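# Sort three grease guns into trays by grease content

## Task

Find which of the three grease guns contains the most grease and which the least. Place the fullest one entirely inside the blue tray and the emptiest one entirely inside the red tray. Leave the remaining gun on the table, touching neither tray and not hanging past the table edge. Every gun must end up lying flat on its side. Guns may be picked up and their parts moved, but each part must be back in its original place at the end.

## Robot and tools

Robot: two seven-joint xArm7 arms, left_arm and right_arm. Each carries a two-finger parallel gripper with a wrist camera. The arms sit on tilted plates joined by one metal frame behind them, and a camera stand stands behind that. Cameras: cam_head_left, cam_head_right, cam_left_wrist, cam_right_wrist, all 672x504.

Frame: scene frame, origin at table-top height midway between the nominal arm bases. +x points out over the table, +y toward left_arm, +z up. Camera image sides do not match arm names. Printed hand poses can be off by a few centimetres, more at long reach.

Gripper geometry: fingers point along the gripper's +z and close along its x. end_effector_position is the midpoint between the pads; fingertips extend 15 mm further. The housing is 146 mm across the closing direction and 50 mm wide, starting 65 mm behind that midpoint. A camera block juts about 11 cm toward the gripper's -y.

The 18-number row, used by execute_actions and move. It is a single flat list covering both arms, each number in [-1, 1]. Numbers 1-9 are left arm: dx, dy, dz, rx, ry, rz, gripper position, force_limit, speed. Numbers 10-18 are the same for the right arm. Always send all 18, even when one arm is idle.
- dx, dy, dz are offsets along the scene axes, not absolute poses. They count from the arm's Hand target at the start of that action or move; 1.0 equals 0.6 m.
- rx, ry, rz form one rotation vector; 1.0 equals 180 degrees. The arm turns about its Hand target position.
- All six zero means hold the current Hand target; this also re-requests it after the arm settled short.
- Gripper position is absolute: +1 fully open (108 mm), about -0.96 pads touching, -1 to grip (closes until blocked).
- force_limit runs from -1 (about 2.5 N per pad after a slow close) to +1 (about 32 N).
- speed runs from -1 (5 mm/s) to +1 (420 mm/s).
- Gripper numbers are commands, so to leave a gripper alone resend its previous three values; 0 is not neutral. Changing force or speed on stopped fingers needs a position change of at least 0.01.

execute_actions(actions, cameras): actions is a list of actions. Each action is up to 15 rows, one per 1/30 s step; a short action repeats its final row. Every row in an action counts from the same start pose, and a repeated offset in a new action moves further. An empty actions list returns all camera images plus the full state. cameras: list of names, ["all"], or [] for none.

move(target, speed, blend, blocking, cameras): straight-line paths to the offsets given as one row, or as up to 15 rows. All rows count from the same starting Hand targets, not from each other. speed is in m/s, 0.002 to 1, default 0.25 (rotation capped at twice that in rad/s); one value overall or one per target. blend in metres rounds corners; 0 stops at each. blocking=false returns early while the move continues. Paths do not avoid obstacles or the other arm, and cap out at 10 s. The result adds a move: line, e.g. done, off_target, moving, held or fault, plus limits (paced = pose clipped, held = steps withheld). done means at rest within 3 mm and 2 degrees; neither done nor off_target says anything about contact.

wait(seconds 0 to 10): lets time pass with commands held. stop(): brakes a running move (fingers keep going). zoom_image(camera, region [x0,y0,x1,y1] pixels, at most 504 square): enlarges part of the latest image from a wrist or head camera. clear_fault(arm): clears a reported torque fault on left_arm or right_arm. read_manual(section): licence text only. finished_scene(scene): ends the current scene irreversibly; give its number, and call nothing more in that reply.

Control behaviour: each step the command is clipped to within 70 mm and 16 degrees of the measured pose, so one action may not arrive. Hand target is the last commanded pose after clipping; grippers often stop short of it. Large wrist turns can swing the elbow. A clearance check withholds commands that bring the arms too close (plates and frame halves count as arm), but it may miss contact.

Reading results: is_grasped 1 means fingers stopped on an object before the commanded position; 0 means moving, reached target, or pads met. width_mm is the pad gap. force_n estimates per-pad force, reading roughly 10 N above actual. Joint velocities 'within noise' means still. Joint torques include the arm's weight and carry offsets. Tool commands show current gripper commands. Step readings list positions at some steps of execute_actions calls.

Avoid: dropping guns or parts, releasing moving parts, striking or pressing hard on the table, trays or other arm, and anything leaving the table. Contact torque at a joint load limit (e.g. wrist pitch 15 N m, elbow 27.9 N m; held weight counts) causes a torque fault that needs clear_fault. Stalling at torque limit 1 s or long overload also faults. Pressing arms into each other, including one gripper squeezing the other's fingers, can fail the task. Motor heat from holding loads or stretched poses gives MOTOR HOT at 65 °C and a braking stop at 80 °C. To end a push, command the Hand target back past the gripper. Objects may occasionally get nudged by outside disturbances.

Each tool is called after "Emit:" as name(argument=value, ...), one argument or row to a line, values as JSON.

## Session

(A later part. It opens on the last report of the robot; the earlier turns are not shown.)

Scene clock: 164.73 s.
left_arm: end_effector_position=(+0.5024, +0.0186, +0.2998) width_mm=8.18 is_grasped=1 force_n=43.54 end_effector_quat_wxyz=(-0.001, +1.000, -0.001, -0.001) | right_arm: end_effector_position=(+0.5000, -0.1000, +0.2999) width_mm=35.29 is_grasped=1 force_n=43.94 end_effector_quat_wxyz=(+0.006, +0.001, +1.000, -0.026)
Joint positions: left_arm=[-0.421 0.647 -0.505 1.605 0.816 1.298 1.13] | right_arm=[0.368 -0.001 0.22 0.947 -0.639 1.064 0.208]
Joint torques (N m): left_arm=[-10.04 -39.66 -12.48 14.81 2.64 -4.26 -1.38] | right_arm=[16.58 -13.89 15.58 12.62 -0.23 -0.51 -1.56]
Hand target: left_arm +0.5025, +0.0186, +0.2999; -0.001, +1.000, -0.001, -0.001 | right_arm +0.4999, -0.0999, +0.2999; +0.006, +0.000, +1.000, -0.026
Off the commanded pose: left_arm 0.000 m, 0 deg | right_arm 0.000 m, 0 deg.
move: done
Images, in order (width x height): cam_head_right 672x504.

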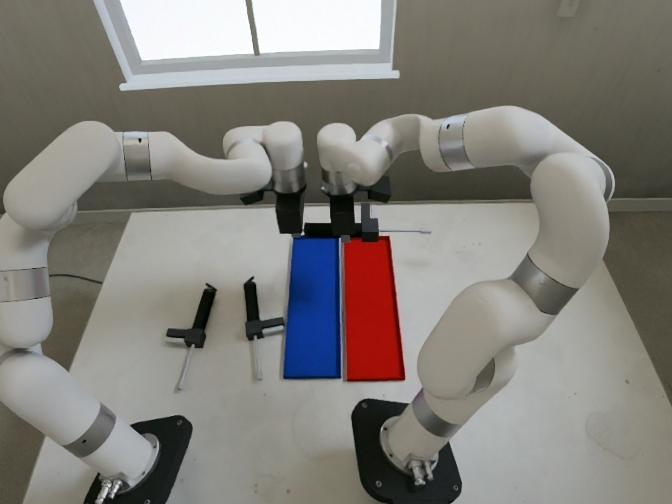

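Emit:
move(
  target=[0,0.04,0,0,0,0,-1,0.5,-0.5,0,0,0,0,0,0,-1,0.6,-0.5],
  speed=0.05,
  cameras=[],
)

Emit:
move(
  target=[0,0.04,0,0,0,0,-1,0.5,-0.5,0,0,0,0,0,0,-1,0.6,-0.5],
  speed=0.05,
  cameras=["cam_head_right","cam_right_wrist","cam_left_wrist"],
)

Emit:
zoom_image(
  camera="cam_head_right",
  region=[230, 170, 450, 300],
)

Scene clock: 170.97 s.
left_arm: end_effector_position=(+0.5025, +0.0426, +0.2999) width_mm=8.19 is_grasped=1 force_n=43.49 end_effector_quat_wxyz=(-0.001, +1.000, -0.001, -0.001) | right_arm: end_effector_position=(+0.4999, -0.0999, +0.2999) width_mm=35.29 is_grasped=1 force_n=43.58 end_effector_quat_wxyz=(+0.006, +0.000, +1.000, -0.026)
Joint positions: left_arm=[-0.371 0.575 -0.512 1.519 0.802 1.267 1.147] | right_arm=[0.368 -0.001 0.22 0.946 -0.639 1.064 0.208]
Joint torques (N m): left_arm=[-3.42 -40.93 -15.91 12.09 -0.28 -6.47 1.57] | right_arm=[19.92 -15.23 13.34 14.26 1.17 -0.49 -2.92]
Hand target: left_arm +0.5025, +0.0426, +0.2999; -0.001, +1.000, -0.001, -0.001 | right_arm +0.4999, -0.0999, +0.2999; +0.006, +0.000, +1.000, -0.026
Off the commanded pose: left_arm 0.000 m, 0 deg | right_arm 0.000 m, 0 deg.
move: done
No camera images: "cameras" was empty.

Scene clock: 171.83 s.
left_arm: end_effector_position=(+0.5025, +0.0666, +0.2999) width_mm=8.19 is_grasped=1 force_n=43.36 end_effector_quat_wxyz=(-0.001, +1.000, -0.001, -0.001) | right_arm: end_effector_position=(+0.4999, -0.0998, +0.2999) width_mm=35.29 is_grasped=1 force_n=42.71 end_effector_quat_wxyz=(+0.006, +0.000, +1.000, -0.026)
Joint positions: left_arm=[-0.323 0.505 -0.518 1.441 0.785 1.237 1.17] | right_arm=[0.368 -0.001 0.22 0.946 -0.639 1.064 0.208]
Joint torques (N m): left_arm=[2.91 -43.52 -8.49 11.28 1.22 -0.06 1.57] | right_arm=[3.34 -15.73 2.88 17.91 -1.54 3.97 -2.87]
Hand target: left_arm +0.5025, +0.0666, +0.2999; -0.001, +1.000, -0.001, -0.001 | right_arm +0.4999, -0.0999, +0.2999; +0.006, +0.000, +1.000, -0.026
Off the commanded pose: left_arm 0.000 m, 0 deg | right_arm 0.000 m, 0 deg.
move: done
Images, in order (width x height): cam_head_right 672x504, cam_left_wrist 672x504, cam_right_wrist 672x504.

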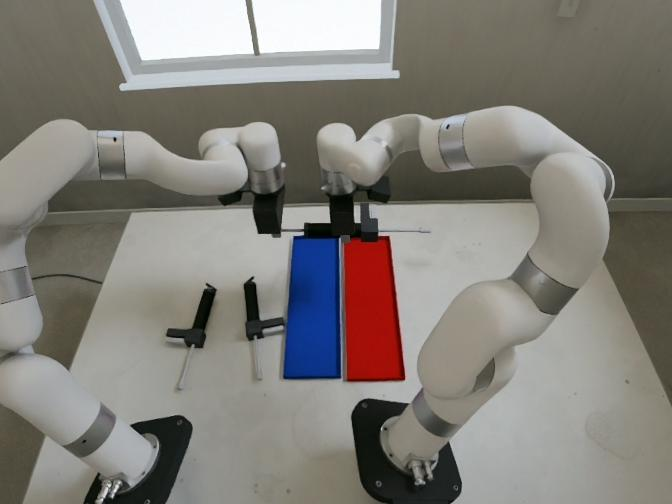

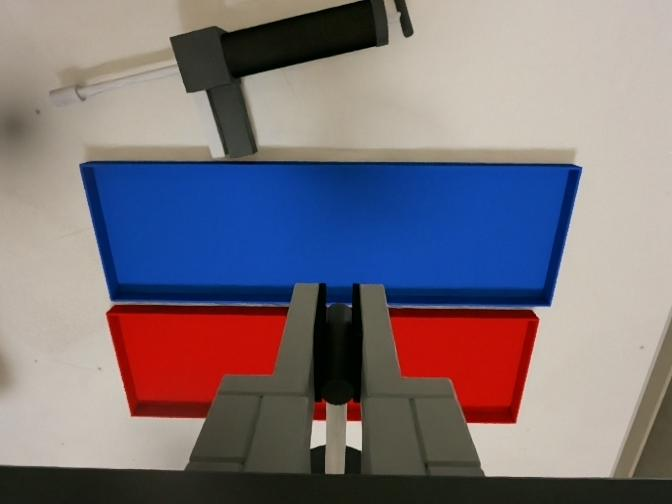

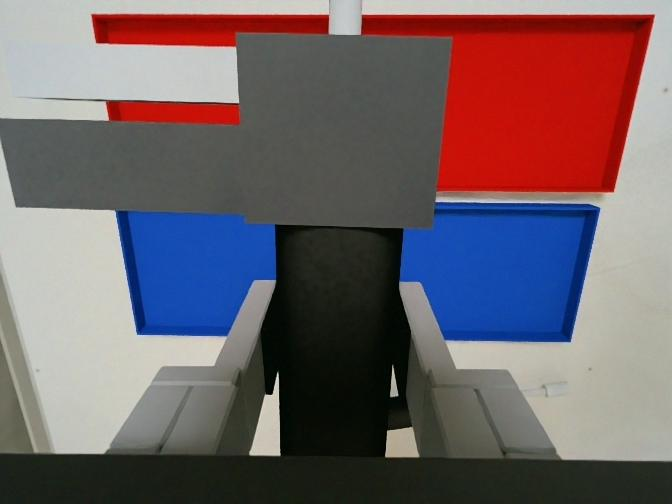

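Scaled by 2.291 from the camera's 672x504 image, which has a finer 960x720 frame.

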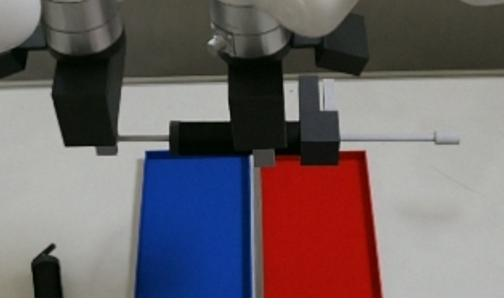

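Emit:
move(
  target=[0,0.0333,0,0,0,0,-1,0.5,-0.5,0,0,0,0,0,0,-1,0.6,-0.5],
  speed=0.05,
  cameras=["cam_head_right","cam_right_wrist","cam_left_wrist"],
)

Emit:
zoom_image(
  camera="cam_head_right",
  region=[230, 170, 450, 300],
)

Scene clock: 176.40 s.
left_arm: end_effector_position=(+0.5025, +0.0866, +0.2999) width_mm=8.19 is_grasped=1 force_n=43.28 end_effector_quat_wxyz=(-0.001, +1.000, -0.001, -0.001) | right_arm: end_effector_position=(+0.4999, -0.0999, +0.2999) width_mm=35.29 is_grasped=1 force_n=42.02 end_effector_quat_wxyz=(+0.006, +0.000, +1.000, -0.026)
Joint positions: left_arm=[-0.284 0.448 -0.522 1.38 0.769 1.212 1.193] | right_arm=[0.368 -0.001 0.22 0.946 -0.639 1.064 0.208]
Joint torques (N m): left_arm=[3.84 -43.13 -7.28 10.7 1.2 1.3 1.5] | right_arm=[-0.33 -17.32 2.78 20.2 -2.21 3.91 -2.77]
Hand target: left_arm +0.5025, +0.0866, +0.2999; -0.001, +1.000, -0.001, -0.001 | right_arm +0.4999, -0.0999, +0.2999; +0.006, +0.000, +1.000, -0.026
Off the commanded pose: left_arm 0.000 m, 0 deg | right_arm 0.000 m, 0 deg.
move: done
Images, in order (width x height): cam_head_right 672x504, cam_left_wrist 672x504, cam_right_wrist 672x504.

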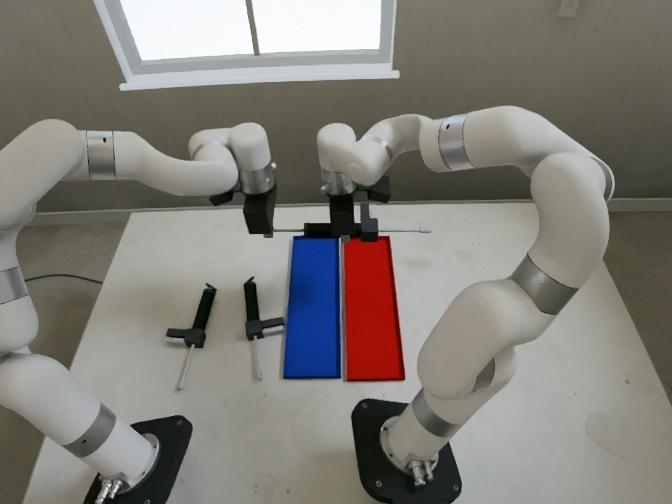

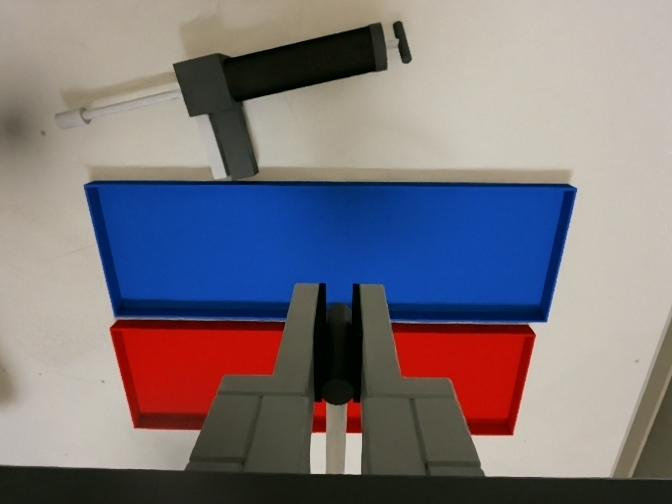

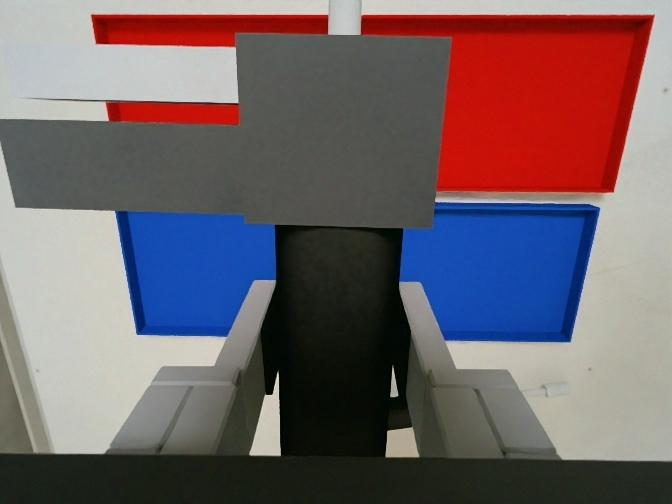

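Scaled by 2.291 from the camera's 672x504 image, which has a finer 960x720 frame.

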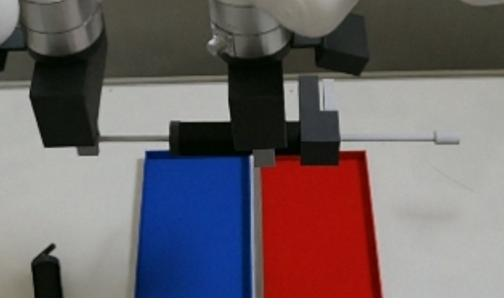

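Emit:
move(
  target=[0,0.0333,0,0,0,0,-1,0.5,-0.5,0,0,0,0,0,0,-1,0.6,-0.5],
  speed=0.05,
  cameras=[],
)

Emit:
move(
  target=[0,0.0333,0,0,0,0,-1,0.5,-0.5,0,0,0,0,0,0,-1,0.6,-0.5],
  speed=0.05,
  cameras=["cam_head_right","cam_right_wrist","cam_left_wrist"],
)

Emit:
zoom_image(
  camera="cam_head_right",
  region=[230, 170, 450, 300],
)

Scene clock: 183.10 s.
left_arm: end_effector_position=(+0.5025, +0.1066, +0.2999) width_mm=8.19 is_grasped=1 force_n=43.23 end_effector_quat_wxyz=(-0.001, +1.000, -0.001, -0.001) | right_arm: end_effector_position=(+0.4999, -0.0999, +0.2999) width_mm=35.29 is_grasped=1 force_n=41.49 end_effector_quat_wxyz=(+0.006, +0.000, +1.000, -0.026)
Joint positions: left_arm=[-0.246 0.391 -0.523 1.323 0.752 1.188 1.221] | right_arm=[0.368 -0.001 0.22 0.946 -0.639 1.064 0.208]
Joint torques (N m): left_arm=[4.71 -42.35 -5.68 10.81 1.13 2.17 1.46] | right_arm=[-0.19 -18.99 2.78 20.3 -2.03 3.85 -2.68]
Hand target: left_arm +0.5025, +0.1066, +0.2999; -0.001, +1.000, -0.001, -0.001 | right_arm +0.4999, -0.0999, +0.2999; +0.006, +0.000, +1.000, -0.026
Off the commanded pose: left_arm 0.000 m, 0 deg | right_arm 0.000 m, 0 deg.
move: done
No camera images: "cameras" was empty.

Scene clock: 183.90 s.
left_arm: end_effector_position=(+0.5024, +0.1261, +0.3001) width_mm=8.19 is_grasped=1 force_n=42.86 end_effector_quat_wxyz=(-0.001, +1.000, -0.001, -0.001) | right_arm: end_effector_position=(+0.4999, -0.0997, +0.3000) width_mm=35.29 is_grasped=1 force_n=41.62 end_effector_quat_wxyz=(+0.006, +0.000, +1.000, -0.026)
Joint positions: left_arm=[-0.21 0.334 -0.524 1.27 0.733 1.164 1.253] | right_arm=[0.368 -0.001 0.22 0.946 -0.639 1.064 0.208]
Joint torques (N m): left_arm=[9.51 -44.73 5.68 10.02 2.51 7.2 1.66] | right_arm=[-6.6 -19.12 -5.3 19.89 -2.11 5.06 -1.89]
Hand target: left_arm +0.5025, +0.1266, +0.2999; -0.001, +1.000, -0.001, -0.001 | right_arm +0.4999, -0.0999, +0.2999; +0.006, +0.000, +1.000, -0.026
Off the commanded pose: left_arm 0.001 m, 0 deg | right_arm 0.000 m, 0 deg.
move: done
Images, in order (width x height): cam_head_right 672x504, cam_left_wrist 672x504, cam_right_wrist 672x504.

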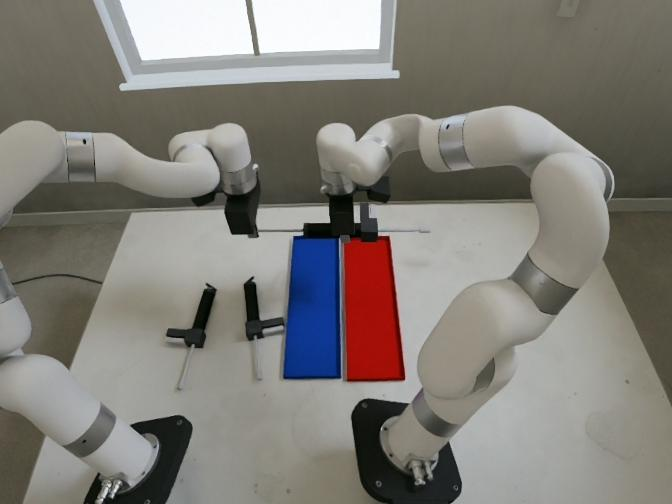

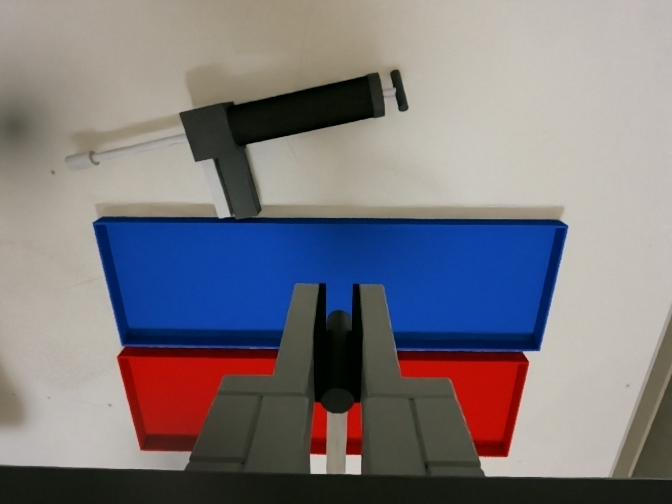

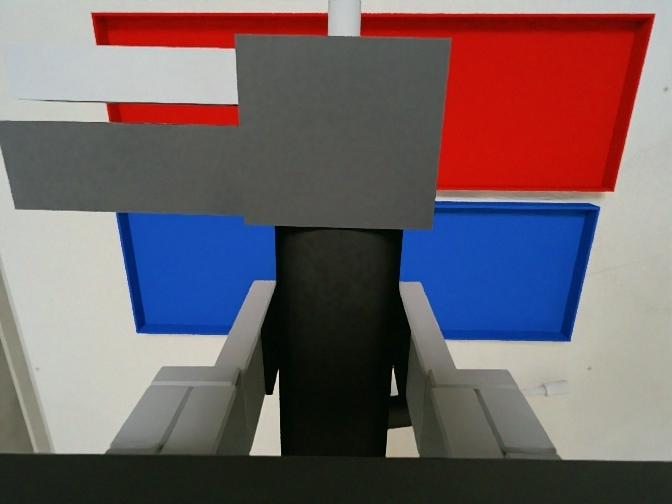

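Scaled by 2.291 from the camera's 672x504 image, which has a finer 960x720 frame.

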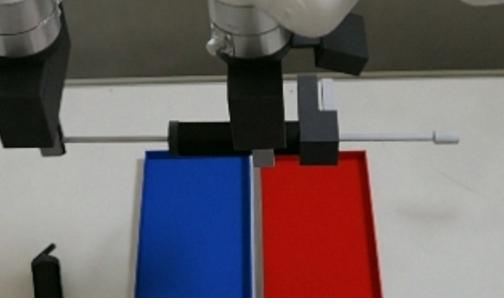

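Emit:
move(
  target=[0,-0.1835,0,0,0,0,-1,0.5,-0.5,0,0,0,0,0,0,-1,0.6,-0.5],
  speed=0.1,
  cameras=["cam_head_right","cam_left_wrist"],
)

Emit:
zoom_image(
  camera="cam_head_right",
  region=[230, 170, 450, 300],
)

Scene clock: 194.80 s.
left_arm: end_effector_position=(+0.5026, +0.0173, +0.2996) width_mm=8.19 is_grasped=1 force_n=42.88 end_effector_quat_wxyz=(-0.002, +1.000, +0.000, -0.001) | right_arm: end_effector_position=(+0.4999, -0.1007, +0.2996) width_mm=35.38 is_grasped=1 force_n=44.24 end_effector_quat_wxyz=(+0.006, +0.001, +1.000, -0.027)
Joint positions: left_arm=[-0.421 0.654 -0.51 1.613 0.821 1.304 1.127] | right_arm=[0.368 -0.002 0.219 0.946 -0.639 1.066 0.208]
Joint torques (N m): left_arm=[-32.38 -20.12 -35.83 14.13 -0.06 -16.62 -1.54] | right_arm=[43.44 -10.86 30.01 23.12 3.76 -8.77 -0.4]
Hand target: left_arm +0.5025, +0.0165, +0.2999; -0.001, +1.000, -0.001, -0.001 | right_arm +0.4999, -0.0999, +0.2999; +0.006, +0.000, +1.000, -0.026
Off the commanded pose: left_arm 0.001 m, 0 deg | right_arm 0.001 m, 0 deg.
move: done
Images, in order (width x height): cam_head_right 672x504, cam_left_wrist 672x504.

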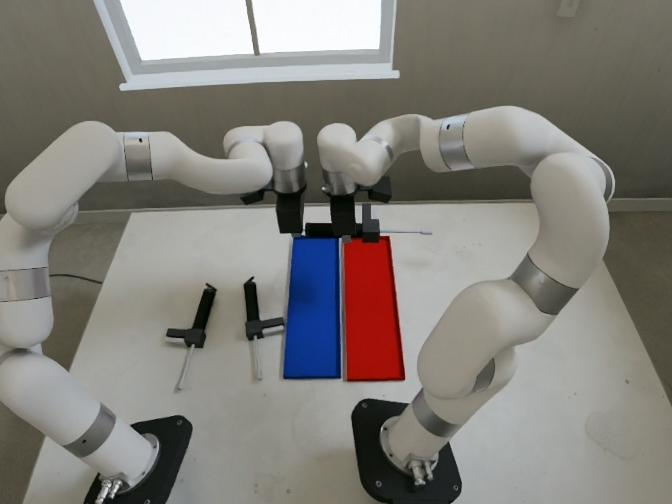

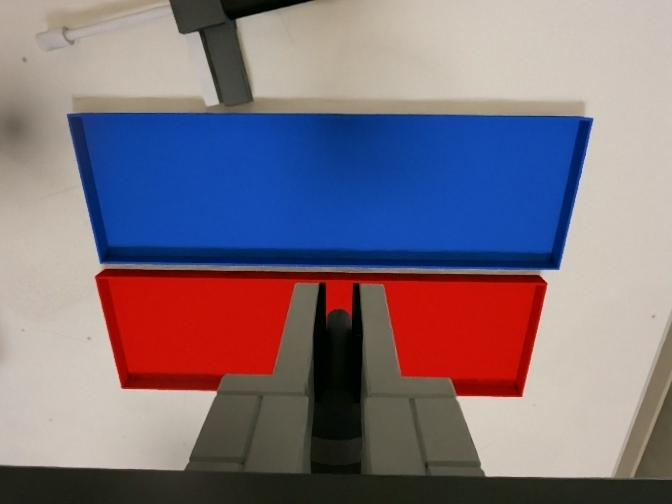

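Scaled by 2.291 from the camera's 672x504 image, which has a finer 960x720 frame.

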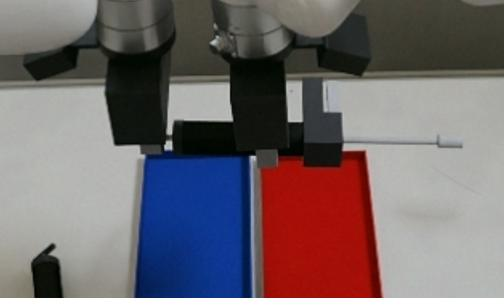

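Emit:
move(
  target=[
    [0,0,0,0,0,0,-0.2,1,0.5,0,0,0,0,0,0,-1,0.6,-0.5],
    [0,0,0.2,0,0,0,-0.2,1,0.5,0,0,0,0,0,0,-1,0.6,-0.5],
    [0.0,0.3,0.2,0,0,0,1,1,0.5,0.0,-0.3,-0.1,0,0,0.25,-1,0.6,-0.5],
    [-0.05,0.4,0.15,0,0,-0.45,1,1,0.5,0.0,-0.483,-0.3,0,0,0.5,-1,0.6,-0.5],
    [-0.05,0.4,0.15,0,0,-0.45,1,1,0.5,0.0,-0.483,-0.458,0,0,0.5,-1,0.6,-0.5],
    [-0.05,0.4,0.15,0,0,-0.45,1,1,0.5,0.0,-0.483,-0.458,0,0,0.5,0.1,0.6,-0.5],
    [-0.05,0.4,0.15,0,0,-0.45,1,1,0.5,0.0,-0.483,-0.2,0,0,0.5,0.1,0.6,-0.5],
  ],
  speed=[0.1,0.3,0.4,0.4,0.08,0.1,0.3],
  blend=[0,0.03,0.03,0,0,0,0],
  cameras=["all"],
)

Scene clock: 220.90 s.
left_arm: end_effector_position=(+0.4725, +0.2565, +0.3899) width_mm=108.00 is_grasped=0 force_n=0.00 end_effector_quat_wxyz=(-0.001, +0.760, -0.650, +0.000) | right_arm: end_effector_position=(+0.4998, -0.3897, +0.1798) width_mm=58.49 is_grasped=0 force_n=0.00 end_effector_quat_wxyz=(-0.023, +0.707, -0.707, +0.014)
Joint positions: left_arm=[-0.17 -0.174 -0.426 1.042 0.459 1.231 2.993] | right_arm=[0.127 -0.256 -0.401 0.637 -0.779 0.556 -1.996]
Joint torques (N m): left_arm=[-12.6 -25.78 -5.68 12.17 -2.8 -6.21 1.49] | right_arm=[13.01 -14.96 10.38 20.28 1.38 -0.51 -1.65]
Motor temperatures (°C): left_arm=[35 36 40 35 32 34 34] | right_arm=[34 39 42 31 32 35 36]
Hand target: left_arm +0.4725, +0.2565, +0.3899; -0.001, +0.760, -0.650, +0.000 | right_arm +0.4999, -0.3897, +0.1799; -0.023, +0.707, -0.707, +0.014
Off the commanded pose: left_arm 0.000 m, 0 deg | right_arm 0.000 m, 0 deg.
move: done; blend cut to 0 m at target 3

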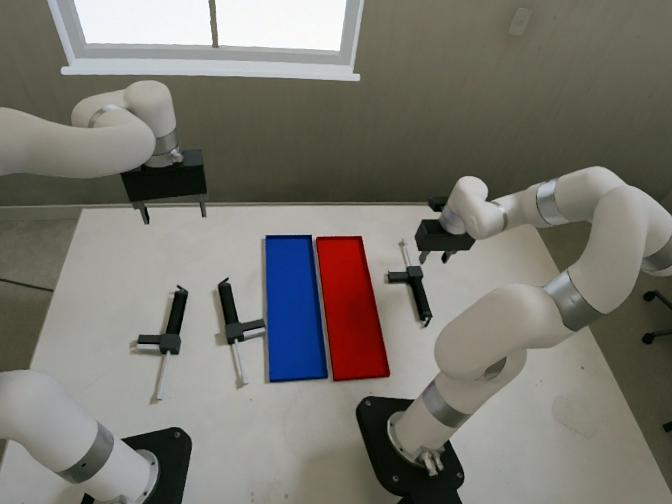

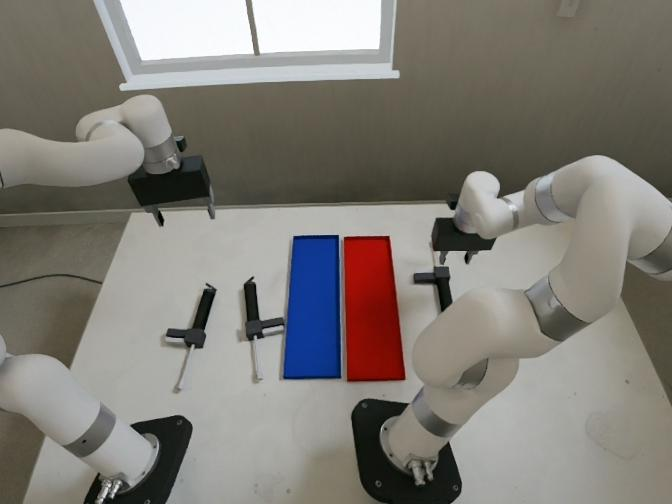

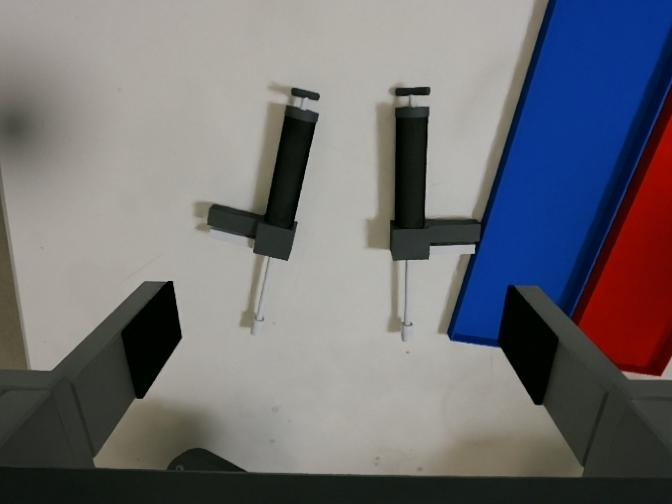

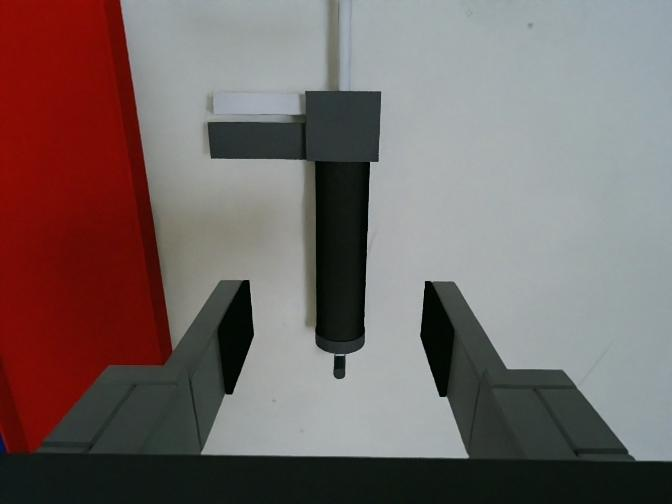

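Emit:
move(
  target=[
    [-0.03,-0.08,-0.2,0,0,0.5,0.1,1,0.5,0,0,0,0,0,0,0.1,0.6,-0.5],
    [-0.0625,-0.161,-0.5,0,0,-0.9894,0.1,1,0.5,0,0,0,0,0,0,0.1,0.6,-0.5],
  ],
  speed=0.5,
  blend=0.03,
  cameras=["cam_left_wrist"],
)

Scene clock: 239.57 s.
left_arm: end_effector_position=(+0.4351, +0.1599, +0.0899) width_mm=58.50 is_grasped=0 force_n=0.00 end_effector_quat_wxyz=(+0.000, +0.637, +0.771, -0.001) | right_arm: end_effector_position=(+0.4999, -0.3897, +0.1799) width_mm=58.49 is_grasped=0 force_n=0.00 end_effector_quat_wxyz=(-0.023, +0.707, -0.707, +0.014)
Joint positions: left_arm=[-0.201 0.524 -0.22 0.961 1.125 0.67 -0.803] | right_arm=[0.127 -0.256 -0.401 0.638 -0.779 0.556 -1.996]
Joint torques (N m): left_arm=[-15.8 -24.33 -9.65 5.92 2.67 -6.11 -1.26] | right_arm=[13.08 -14.48 10.14 20.58 0.6 -1.14 -1.71]
Hand target: left_arm +0.4350, +0.1599, +0.0899; +0.000, +0.637, +0.771, -0.001 | right_arm +0.4999, -0.3897, +0.1799; -0.023, +0.707, -0.707, +0.014
Off the commanded pose: left_arm 0.000 m, 0 deg | right_arm 0.000 m, 0 deg.
move: done
Images, in order (width x height): cam_left_wrist 672x504.

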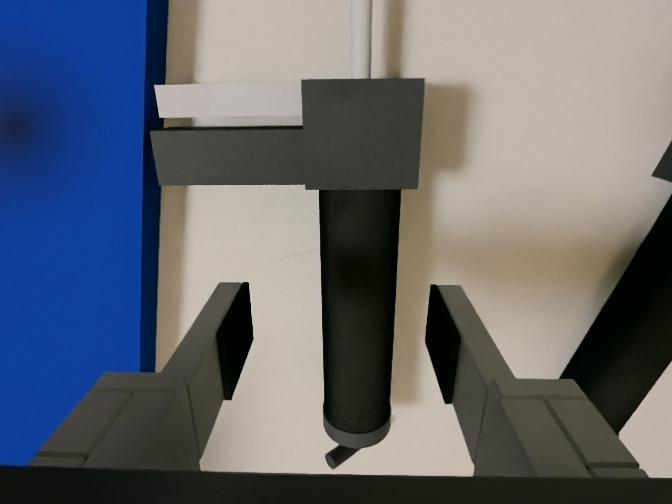

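Emit:
move(
  target=[
    [-0.0017,0.01,-0.1,0,0,0,0.1,1,0.5,0,0,0,0,0,0,0.1,0.6,-0.5],
    [-0.0017,0.01,-0.115,0,0,0,0.1,1,0.5,0,0,0,0,0,0,0.1,0.6,-0.5],
    [-0.0017,0.01,-0.115,0,0,0,-1,0.6,-0.5,0,0,0,0,0,0,0.1,0.6,-0.5],
    [-0.0017,0.01,0.15,0,0,0,-1,0.6,-0.5,0,0,0.316,0,0,-0.25,0.1,0.6,-0.5],
    [0.108,-0.1,0.35,0,0,-0.56,-1,0.6,-0.5,0,0.416,0.316,0,0,-0.5,-0.2,0.6,0],
  ],
  speed=[0.12,0.08,0.1,0.3,0.4],
  cameras=["cam_left_wrist","cam_right_wrist","cam_head_right"],
)

Scene clock: 253.13 s.
left_arm: end_effector_position=(+0.4998, +0.0999, +0.2999) width_mm=35.15 is_grasped=1 force_n=45.59 end_effector_quat_wxyz=(-0.001, +1.000, +0.000, -0.001) | right_arm: end_effector_position=(+0.4999, -0.1401, +0.3695) width_mm=42.01 is_grasped=0 force_n=0.00 end_effector_quat_wxyz=(+0.006, +0.000, +1.000, -0.026)
Joint positions: left_arm=[-0.208 0.418 -0.586 1.335 0.781 1.209 1.191] | right_arm=[0.125 -0.184 0.461 0.981 -0.504 1.205 0.045]
Joint torques (N m): left_arm=[-17.92 -29.4 -21.42 13.66 -2.99 -0.39 1.44] | right_arm=[18.21 -10.09 11.6 27.54 -1.7 -0.28 1.2]
Hand target: left_arm +0.4998, +0.0999, +0.2999; -0.001, +1.000, +0.000, -0.001 | right_arm +0.4999, -0.1401, +0.3695; +0.006, +0.000, +1.000, -0.026
Off the commanded pose: left_arm 0.000 m, 0 deg | right_arm 0.000 m, 0 deg.
move: done
Images, in order (width x height): cam_head_right 672x504, cam_left_wrist 672x504, cam_right_wrist 672x504.

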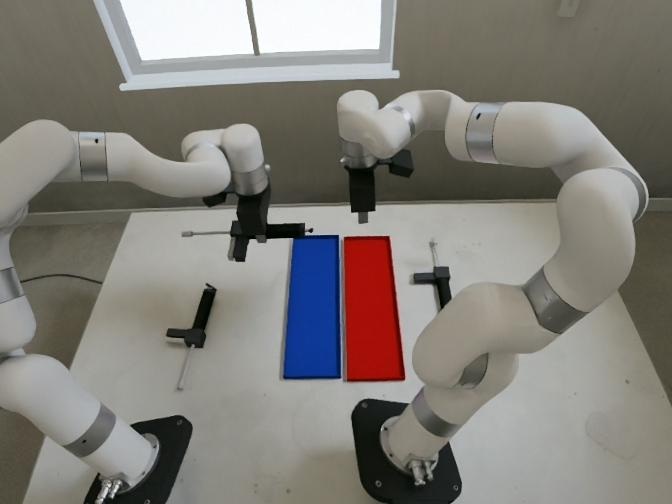

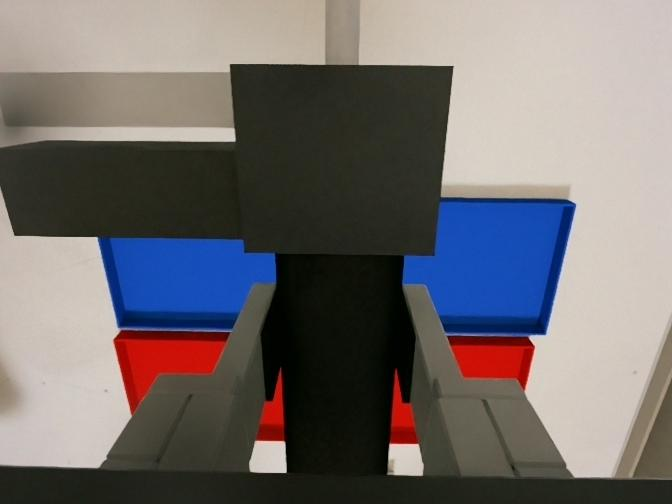

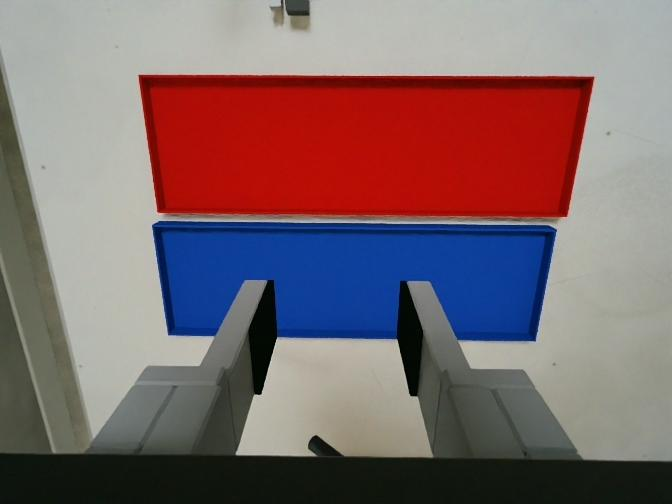

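Emit:
move(
  target=[
    [0,0,0,0,0,0,-1,0.6,-0.5,0.005,0.182,0,0,0,0,-0.2,0.6,0],
    [0,0,0,0,0,0,-1,0.6,-0.5,0.005,0.182,-0.116,0,0,0,-0.2,0.6,0],
    [0,0,0,0,0,0,-1,0.6,-0.5,0.005,0.182,-0.116,0,0,0,-1,0.6,-0.5],
  ],
  speed=[0.25,0.15,0.1],
  cameras=["cam_right_wrist"],
)

Scene clock: 262.97 s.
left_arm: end_effector_position=(+0.4999, +0.0999, +0.2999) width_mm=35.16 is_grasped=1 force_n=45.27 end_effector_quat_wxyz=(-0.001, +1.000, +0.000, -0.001) | right_arm: end_effector_position=(+0.5028, -0.0309, +0.2998) width_mm=7.31 is_grasped=0 force_n=42.97 end_effector_quat_wxyz=(+0.006, +0.000, +1.000, -0.026)
Joint positions: left_arm=[-0.208 0.418 -0.586 1.335 0.781 1.209 1.191] | right_arm=[0.182 0.209 0.54 1.112 -0.723 1.15 0.365]
Joint torques (N m): left_arm=[-18.22 -29.64 -21.44 8.24 -2.55 -1.05 0.24] | right_arm=[7.47 -16.19 9.81 25.33 -1.6 -2.51 1.24]
Hand target: left_arm +0.4998, +0.0999, +0.2999; -0.001, +1.000, +0.000, -0.001 | right_arm +0.5029, -0.0309, +0.2999; +0.006, +0.000, +1.000, -0.026
Off the commanded pose: left_arm 0.000 m, 0 deg | right_arm 0.000 m, 0 deg.
move: done
Images, in order (width x height): cam_right_wrist 672x504.

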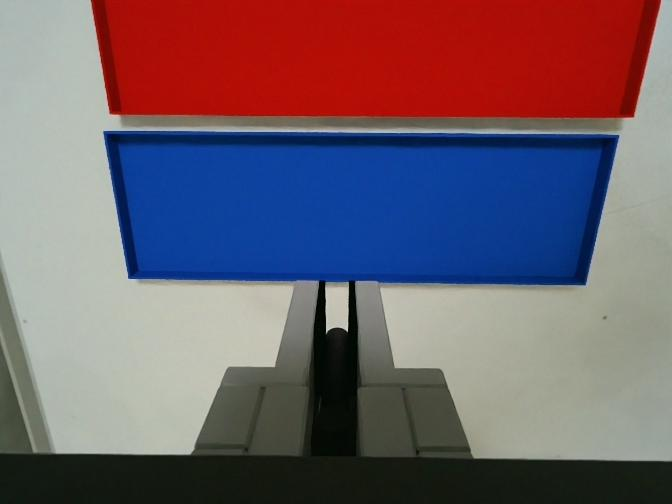

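Emit:
move(
  target=[0,0,0,0,0,0,-1,0.6,-0.5,0,-0.05,0,0,0,0,-1,0.6,-0.5],
  speed=0.08,
  cameras=["cam_right_wrist"],
)

Emit:
move(
  target=[0,0,0,0,0,0,-1,0.6,-0.5,0,-0.025,0,0,0,0,-1,0.6,-0.5],
  speed=0.08,
  cameras=["cam_right_wrist"],
)

Scene clock: 273.40 s.
left_arm: end_effector_position=(+0.4998, +0.0999, +0.2998) width_mm=35.16 is_grasped=1 force_n=45.20 end_effector_quat_wxyz=(-0.001, +1.000, +0.000, -0.001) | right_arm: end_effector_position=(+0.5029, -0.0609, +0.2999) width_mm=7.31 is_grasped=1 force_n=42.21 end_effector_quat_wxyz=(+0.006, +0.000, +1.000, -0.026)
Joint positions: left_arm=[-0.208 0.418 -0.586 1.335 0.781 1.209 1.191] | right_arm=[0.137 0.119 0.527 1.04 -0.688 1.112 0.3]
Joint torques (N m): left_arm=[-16.19 -31.76 -22.14 8.58 -1.05 -1.55 0.26] | right_arm=[3.98 -20.71 6.55 20.08 0.53 -2.9 -1.58]
Hand target: left_arm +0.4998, +0.0999, +0.2999; -0.001, +1.000, +0.000, -0.001 | right_arm +0.5029, -0.0609, +0.2999; +0.006, +0.000, +1.000, -0.026
Off the commanded pose: left_arm 0.000 m, 0 deg | right_arm 0.000 m, 0 deg.
move: done
Images, in order (width x height): cam_right_wrist 672x504.

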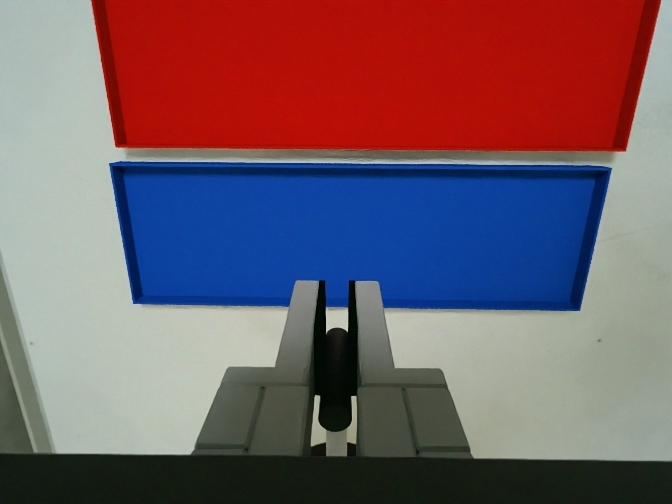

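Scene clock: 274.17 s.
left_arm: end_effector_position=(+0.4998, +0.0999, +0.2999) width_mm=35.16 is_grasped=1 force_n=45.16 end_effector_quat_wxyz=(-0.001, +1.000, +0.000, -0.001) | right_arm: end_effector_position=(+0.5029, -0.0759, +0.2999) width_mm=7.31 is_grasped=1 force_n=42.20 end_effector_quat_wxyz=(+0.006, +0.000, +1.000, -0.026)
Joint positions: left_arm=[-0.208 0.418 -0.586 1.335 0.781 1.209 1.191] | right_arm=[0.117 0.075 0.516 1.006 -0.67 1.094 0.265]
Joint torques (N m): left_arm=[-16.51 -31.99 -21.9 9.73 -0.68 -1.69 0.35] | right_arm=[3.77 -19.91 6.31 20 0.51 -2.89 -1.59]
Hand target: left_arm +0.4998, +0.0999, +0.2999; -0.001, +1.000, +0.000, -0.001 | right_arm +0.5029, -0.0759, +0.2999; +0.006, +0.000, +1.000, -0.026
Off the commanded pose: left_arm 0.000 m, 0 deg | right_arm 0.000 m, 0 deg.
move: done
Images, in order (width x height): cam_right_wrist 672x504.

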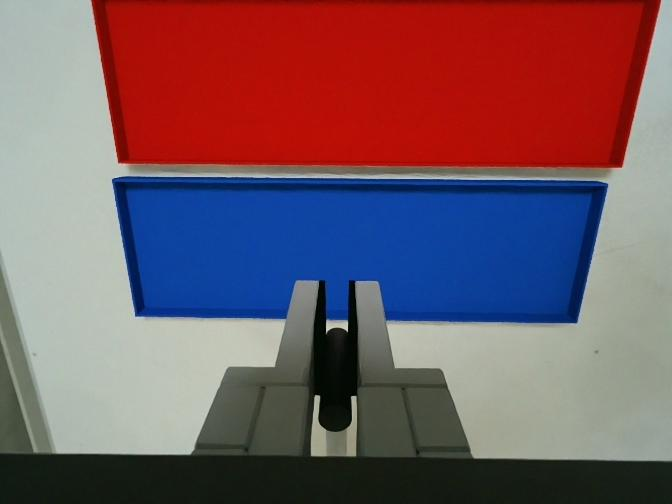

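Emit:
move(
  target=[0,0,0,0,0,0,-1,0.6,-0.5,0,-0.025,0,0,0,0,-1,0.6,-0.5],
  speed=0.08,
  cameras=["cam_right_wrist"],
)

Emit:
move(
  target=[0,0,0,0,0,0,-1,0.6,-0.5,0,-0.025,0,0,0,0,-1,0.6,-0.5],
  speed=0.08,
  cameras=["cam_right_wrist"],
)

Emit:
move(
  target=[0,0,0,0,0,0,-1,0.6,-0.5,0,-0.02,0,0,0,0,-1,0.6,-0.5],
  speed=0.08,
  cameras=["cam_right_wrist","cam_head_right"],
)

Scene clock: 280.73 s.
left_arm: end_effector_position=(+0.4998, +0.0999, +0.2999) width_mm=35.16 is_grasped=1 force_n=45.13 end_effector_quat_wxyz=(-0.001, +1.000, +0.000, -0.001) | right_arm: end_effector_position=(+0.5029, -0.0909, +0.2999) width_mm=7.31 is_grasped=1 force_n=42.18 end_effector_quat_wxyz=(+0.006, +0.000, +1.000, -0.026)
Joint positions: left_arm=[-0.208 0.418 -0.586 1.335 0.781 1.209 1.191] | right_arm=[0.1 0.031 0.504 0.975 -0.652 1.077 0.228]
Joint torques (N m): left_arm=[-15.28 -34.19 -21.76 10.04 0.42 -2.26 0.79] | right_arm=[3.72 -19.94 6.04 19.71 0.63 -2.83 -1.65]
Hand target: left_arm +0.4998, +0.0999, +0.2999; -0.001, +1.000, +0.000, -0.001 | right_arm +0.5029, -0.0909, +0.2999; +0.006, +0.000, +1.000, -0.026
Off the commanded pose: left_arm 0.000 m, 0 deg | right_arm 0.000 m, 0 deg.
move: done
Images, in order (width x height): cam_right_wrist 672x504.

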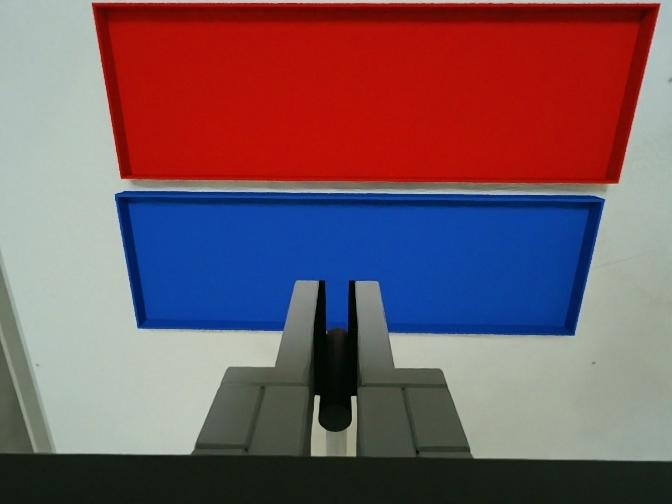

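Scene clock: 281.60 s.
left_arm: end_effector_position=(+0.4998, +0.0998, +0.2998) width_mm=35.16 is_grasped=1 force_n=44.92 end_effector_quat_wxyz=(-0.001, +1.000, +0.000, -0.001) | right_arm: end_effector_position=(+0.5029, -0.1059, +0.2999) width_mm=0.00 is_grasped=0 force_n=40.41 end_effector_quat_wxyz=(+0.006, +0.000, +1.000, -0.026)
Joint positions: left_arm=[-0.208 0.418 -0.586 1.335 0.781 1.209 1.191] | right_arm=[0.084 -0.011 0.489 0.944 -0.635 1.061 0.19]
Joint torques (N m): left_arm=[-14.51 -34.28 -20.47 12.32 0.97 -2.55 0.85] | right_arm=[5.53 -18.25 7.49 16.64 1.52 -2.48 -1.72]
Hand target: left_arm +0.4998, +0.0999, +0.2999; -0.001, +1.000, +0.000, -0.001 | right_arm +0.5029, -0.1059, +0.2999; +0.006, +0.000, +1.000, -0.026
Off the commanded pose: left_arm 0.000 m, 0 deg | right_arm 0.000 m, 0 deg.
move: done
Images, in order (width x height): cam_right_wrist 672x504.

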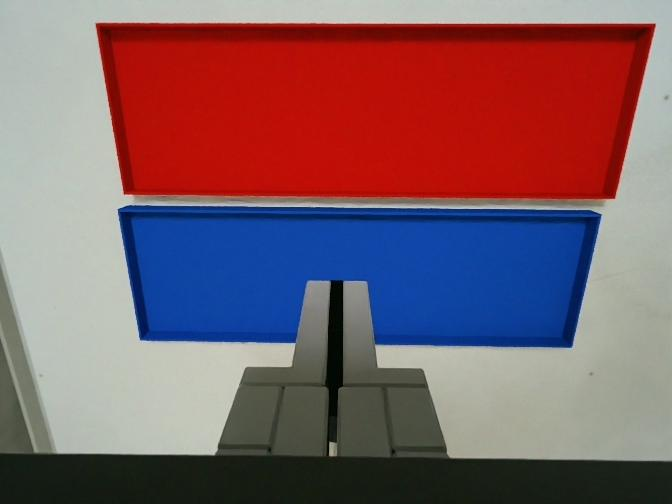

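Scene clock: 282.37 s.
left_arm: end_effector_position=(+0.4998, +0.0998, +0.2999) width_mm=35.16 is_grasped=1 force_n=44.91 end_effector_quat_wxyz=(-0.001, +1.000, +0.000, -0.001) | right_arm: end_effector_position=(+0.5029, -0.1179, +0.2999) width_mm=0.00 is_grasped=0 force_n=40.33 end_effector_quat_wxyz=(+0.006, +0.000, +1.000, -0.026)
Joint positions: left_arm=[-0.208 0.418 -0.586 1.335 0.781 1.209 1.191] | right_arm=[0.073 -0.044 0.476 0.922 -0.622 1.049 0.159]
Joint torques (N m): left_arm=[-13.61 -33.44 -18.87 13.47 1.5 -2.5 0.84] | right_arm=[4.64 -18.1 6.92 16.98 1.41 -2.57 -1.61]
Hand target: left_arm +0.4998, +0.0999, +0.2999; -0.001, +1.000, +0.000, -0.001 | right_arm +0.5029, -0.1179, +0.2999; +0.006, +0.000, +1.000, -0.026
Off the commanded pose: left_arm 0.000 m, 0 deg | right_arm 0.000 m, 0 deg.
move: done
Images, in order (width x height): cam_head_right 672x504, cam_right_wrist 672x504.

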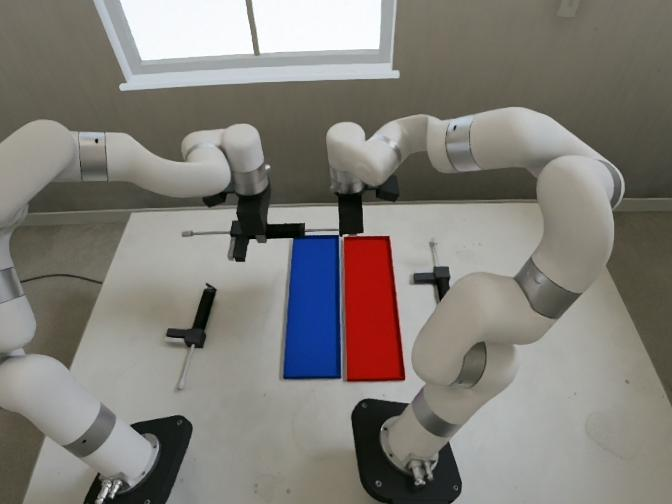

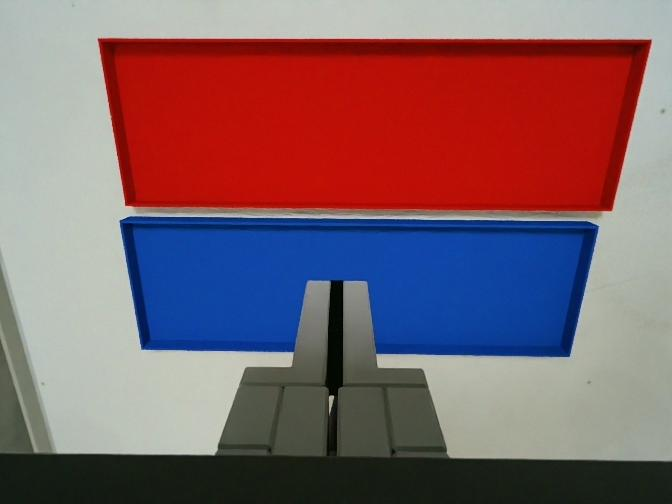

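Emit:
zoom_image(
  camera="cam_head_right",
  region=[160, 170, 380, 300],
)

Scaled by 2.291 from the camera's 672x504 image, which has a finer 960x720 frame.

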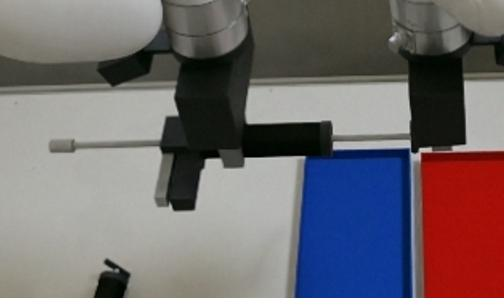

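Emit:
move(
  target=[0,0,0,0,0,0,-1,0.6,-0.5,0,0.135,0,0,0,0,-1,0.6,-0.5],
  speed=0.1,
  cameras=["cam_head_right","cam_right_wrist"],
)

Emit:
zoom_image(
  camera="cam_head_right",
  region=[160, 170, 380, 300],
)

Scene clock: 293.80 s.
left_arm: end_effector_position=(+0.4998, +0.0999, +0.2999) width_mm=35.16 is_grasped=1 force_n=44.91 end_effector_quat_wxyz=(-0.001, +1.000, +0.000, -0.001) | right_arm: end_effector_position=(+0.5029, -0.0369, +0.2999) width_mm=0.00 is_grasped=0 force_n=40.36 end_effector_quat_wxyz=(+0.006, +0.000, +1.000, -0.026)
Joint positions: left_arm=[-0.208 0.418 -0.586 1.335 0.781 1.209 1.191] | right_arm=[0.168 0.192 0.543 1.098 -0.717 1.143 0.353]
Joint torques (N m): left_arm=[-10.19 -32.43 -16.71 13.7 0.12 -2.76 0.93] | right_arm=[22.81 -12.84 15.86 24.64 -1.5 -0.6 1.22]
Hand target: left_arm +0.4998, +0.0999, +0.2999; -0.001, +1.000, +0.000, -0.001 | right_arm +0.5029, -0.0369, +0.2999; +0.006, +0.000, +1.000, -0.026
Off the commanded pose: left_arm 0.000 m, 0 deg | right_arm 0.000 m, 0 deg.
move: done
Images, in order (width x height): cam_head_right 672x504, cam_right_wrist 672x504.

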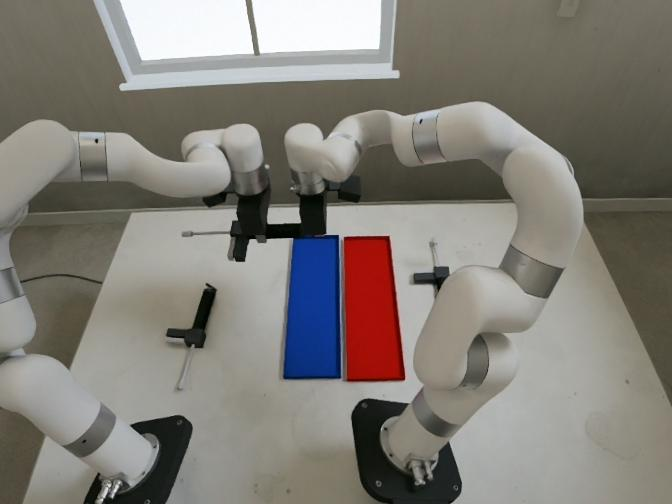

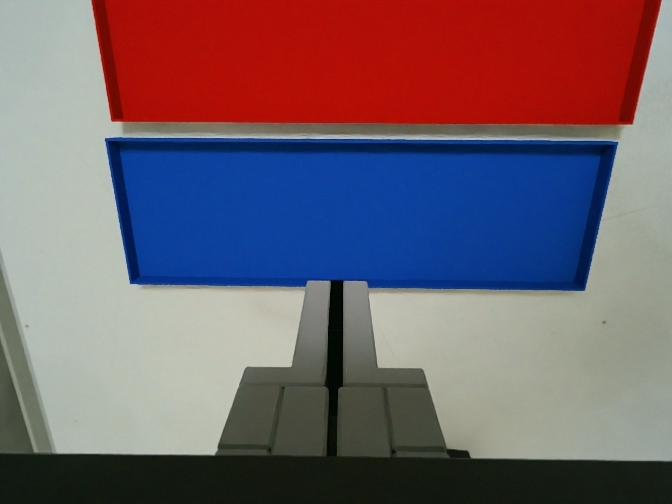

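Scaled by 2.291 from the camera's 672x504 image, which has a finer 960x720 frame.

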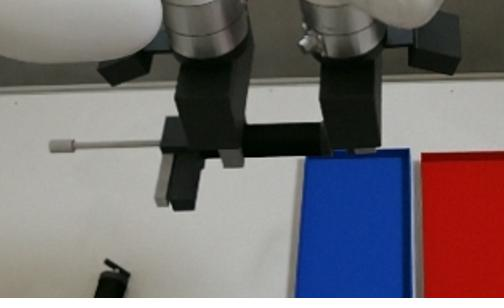

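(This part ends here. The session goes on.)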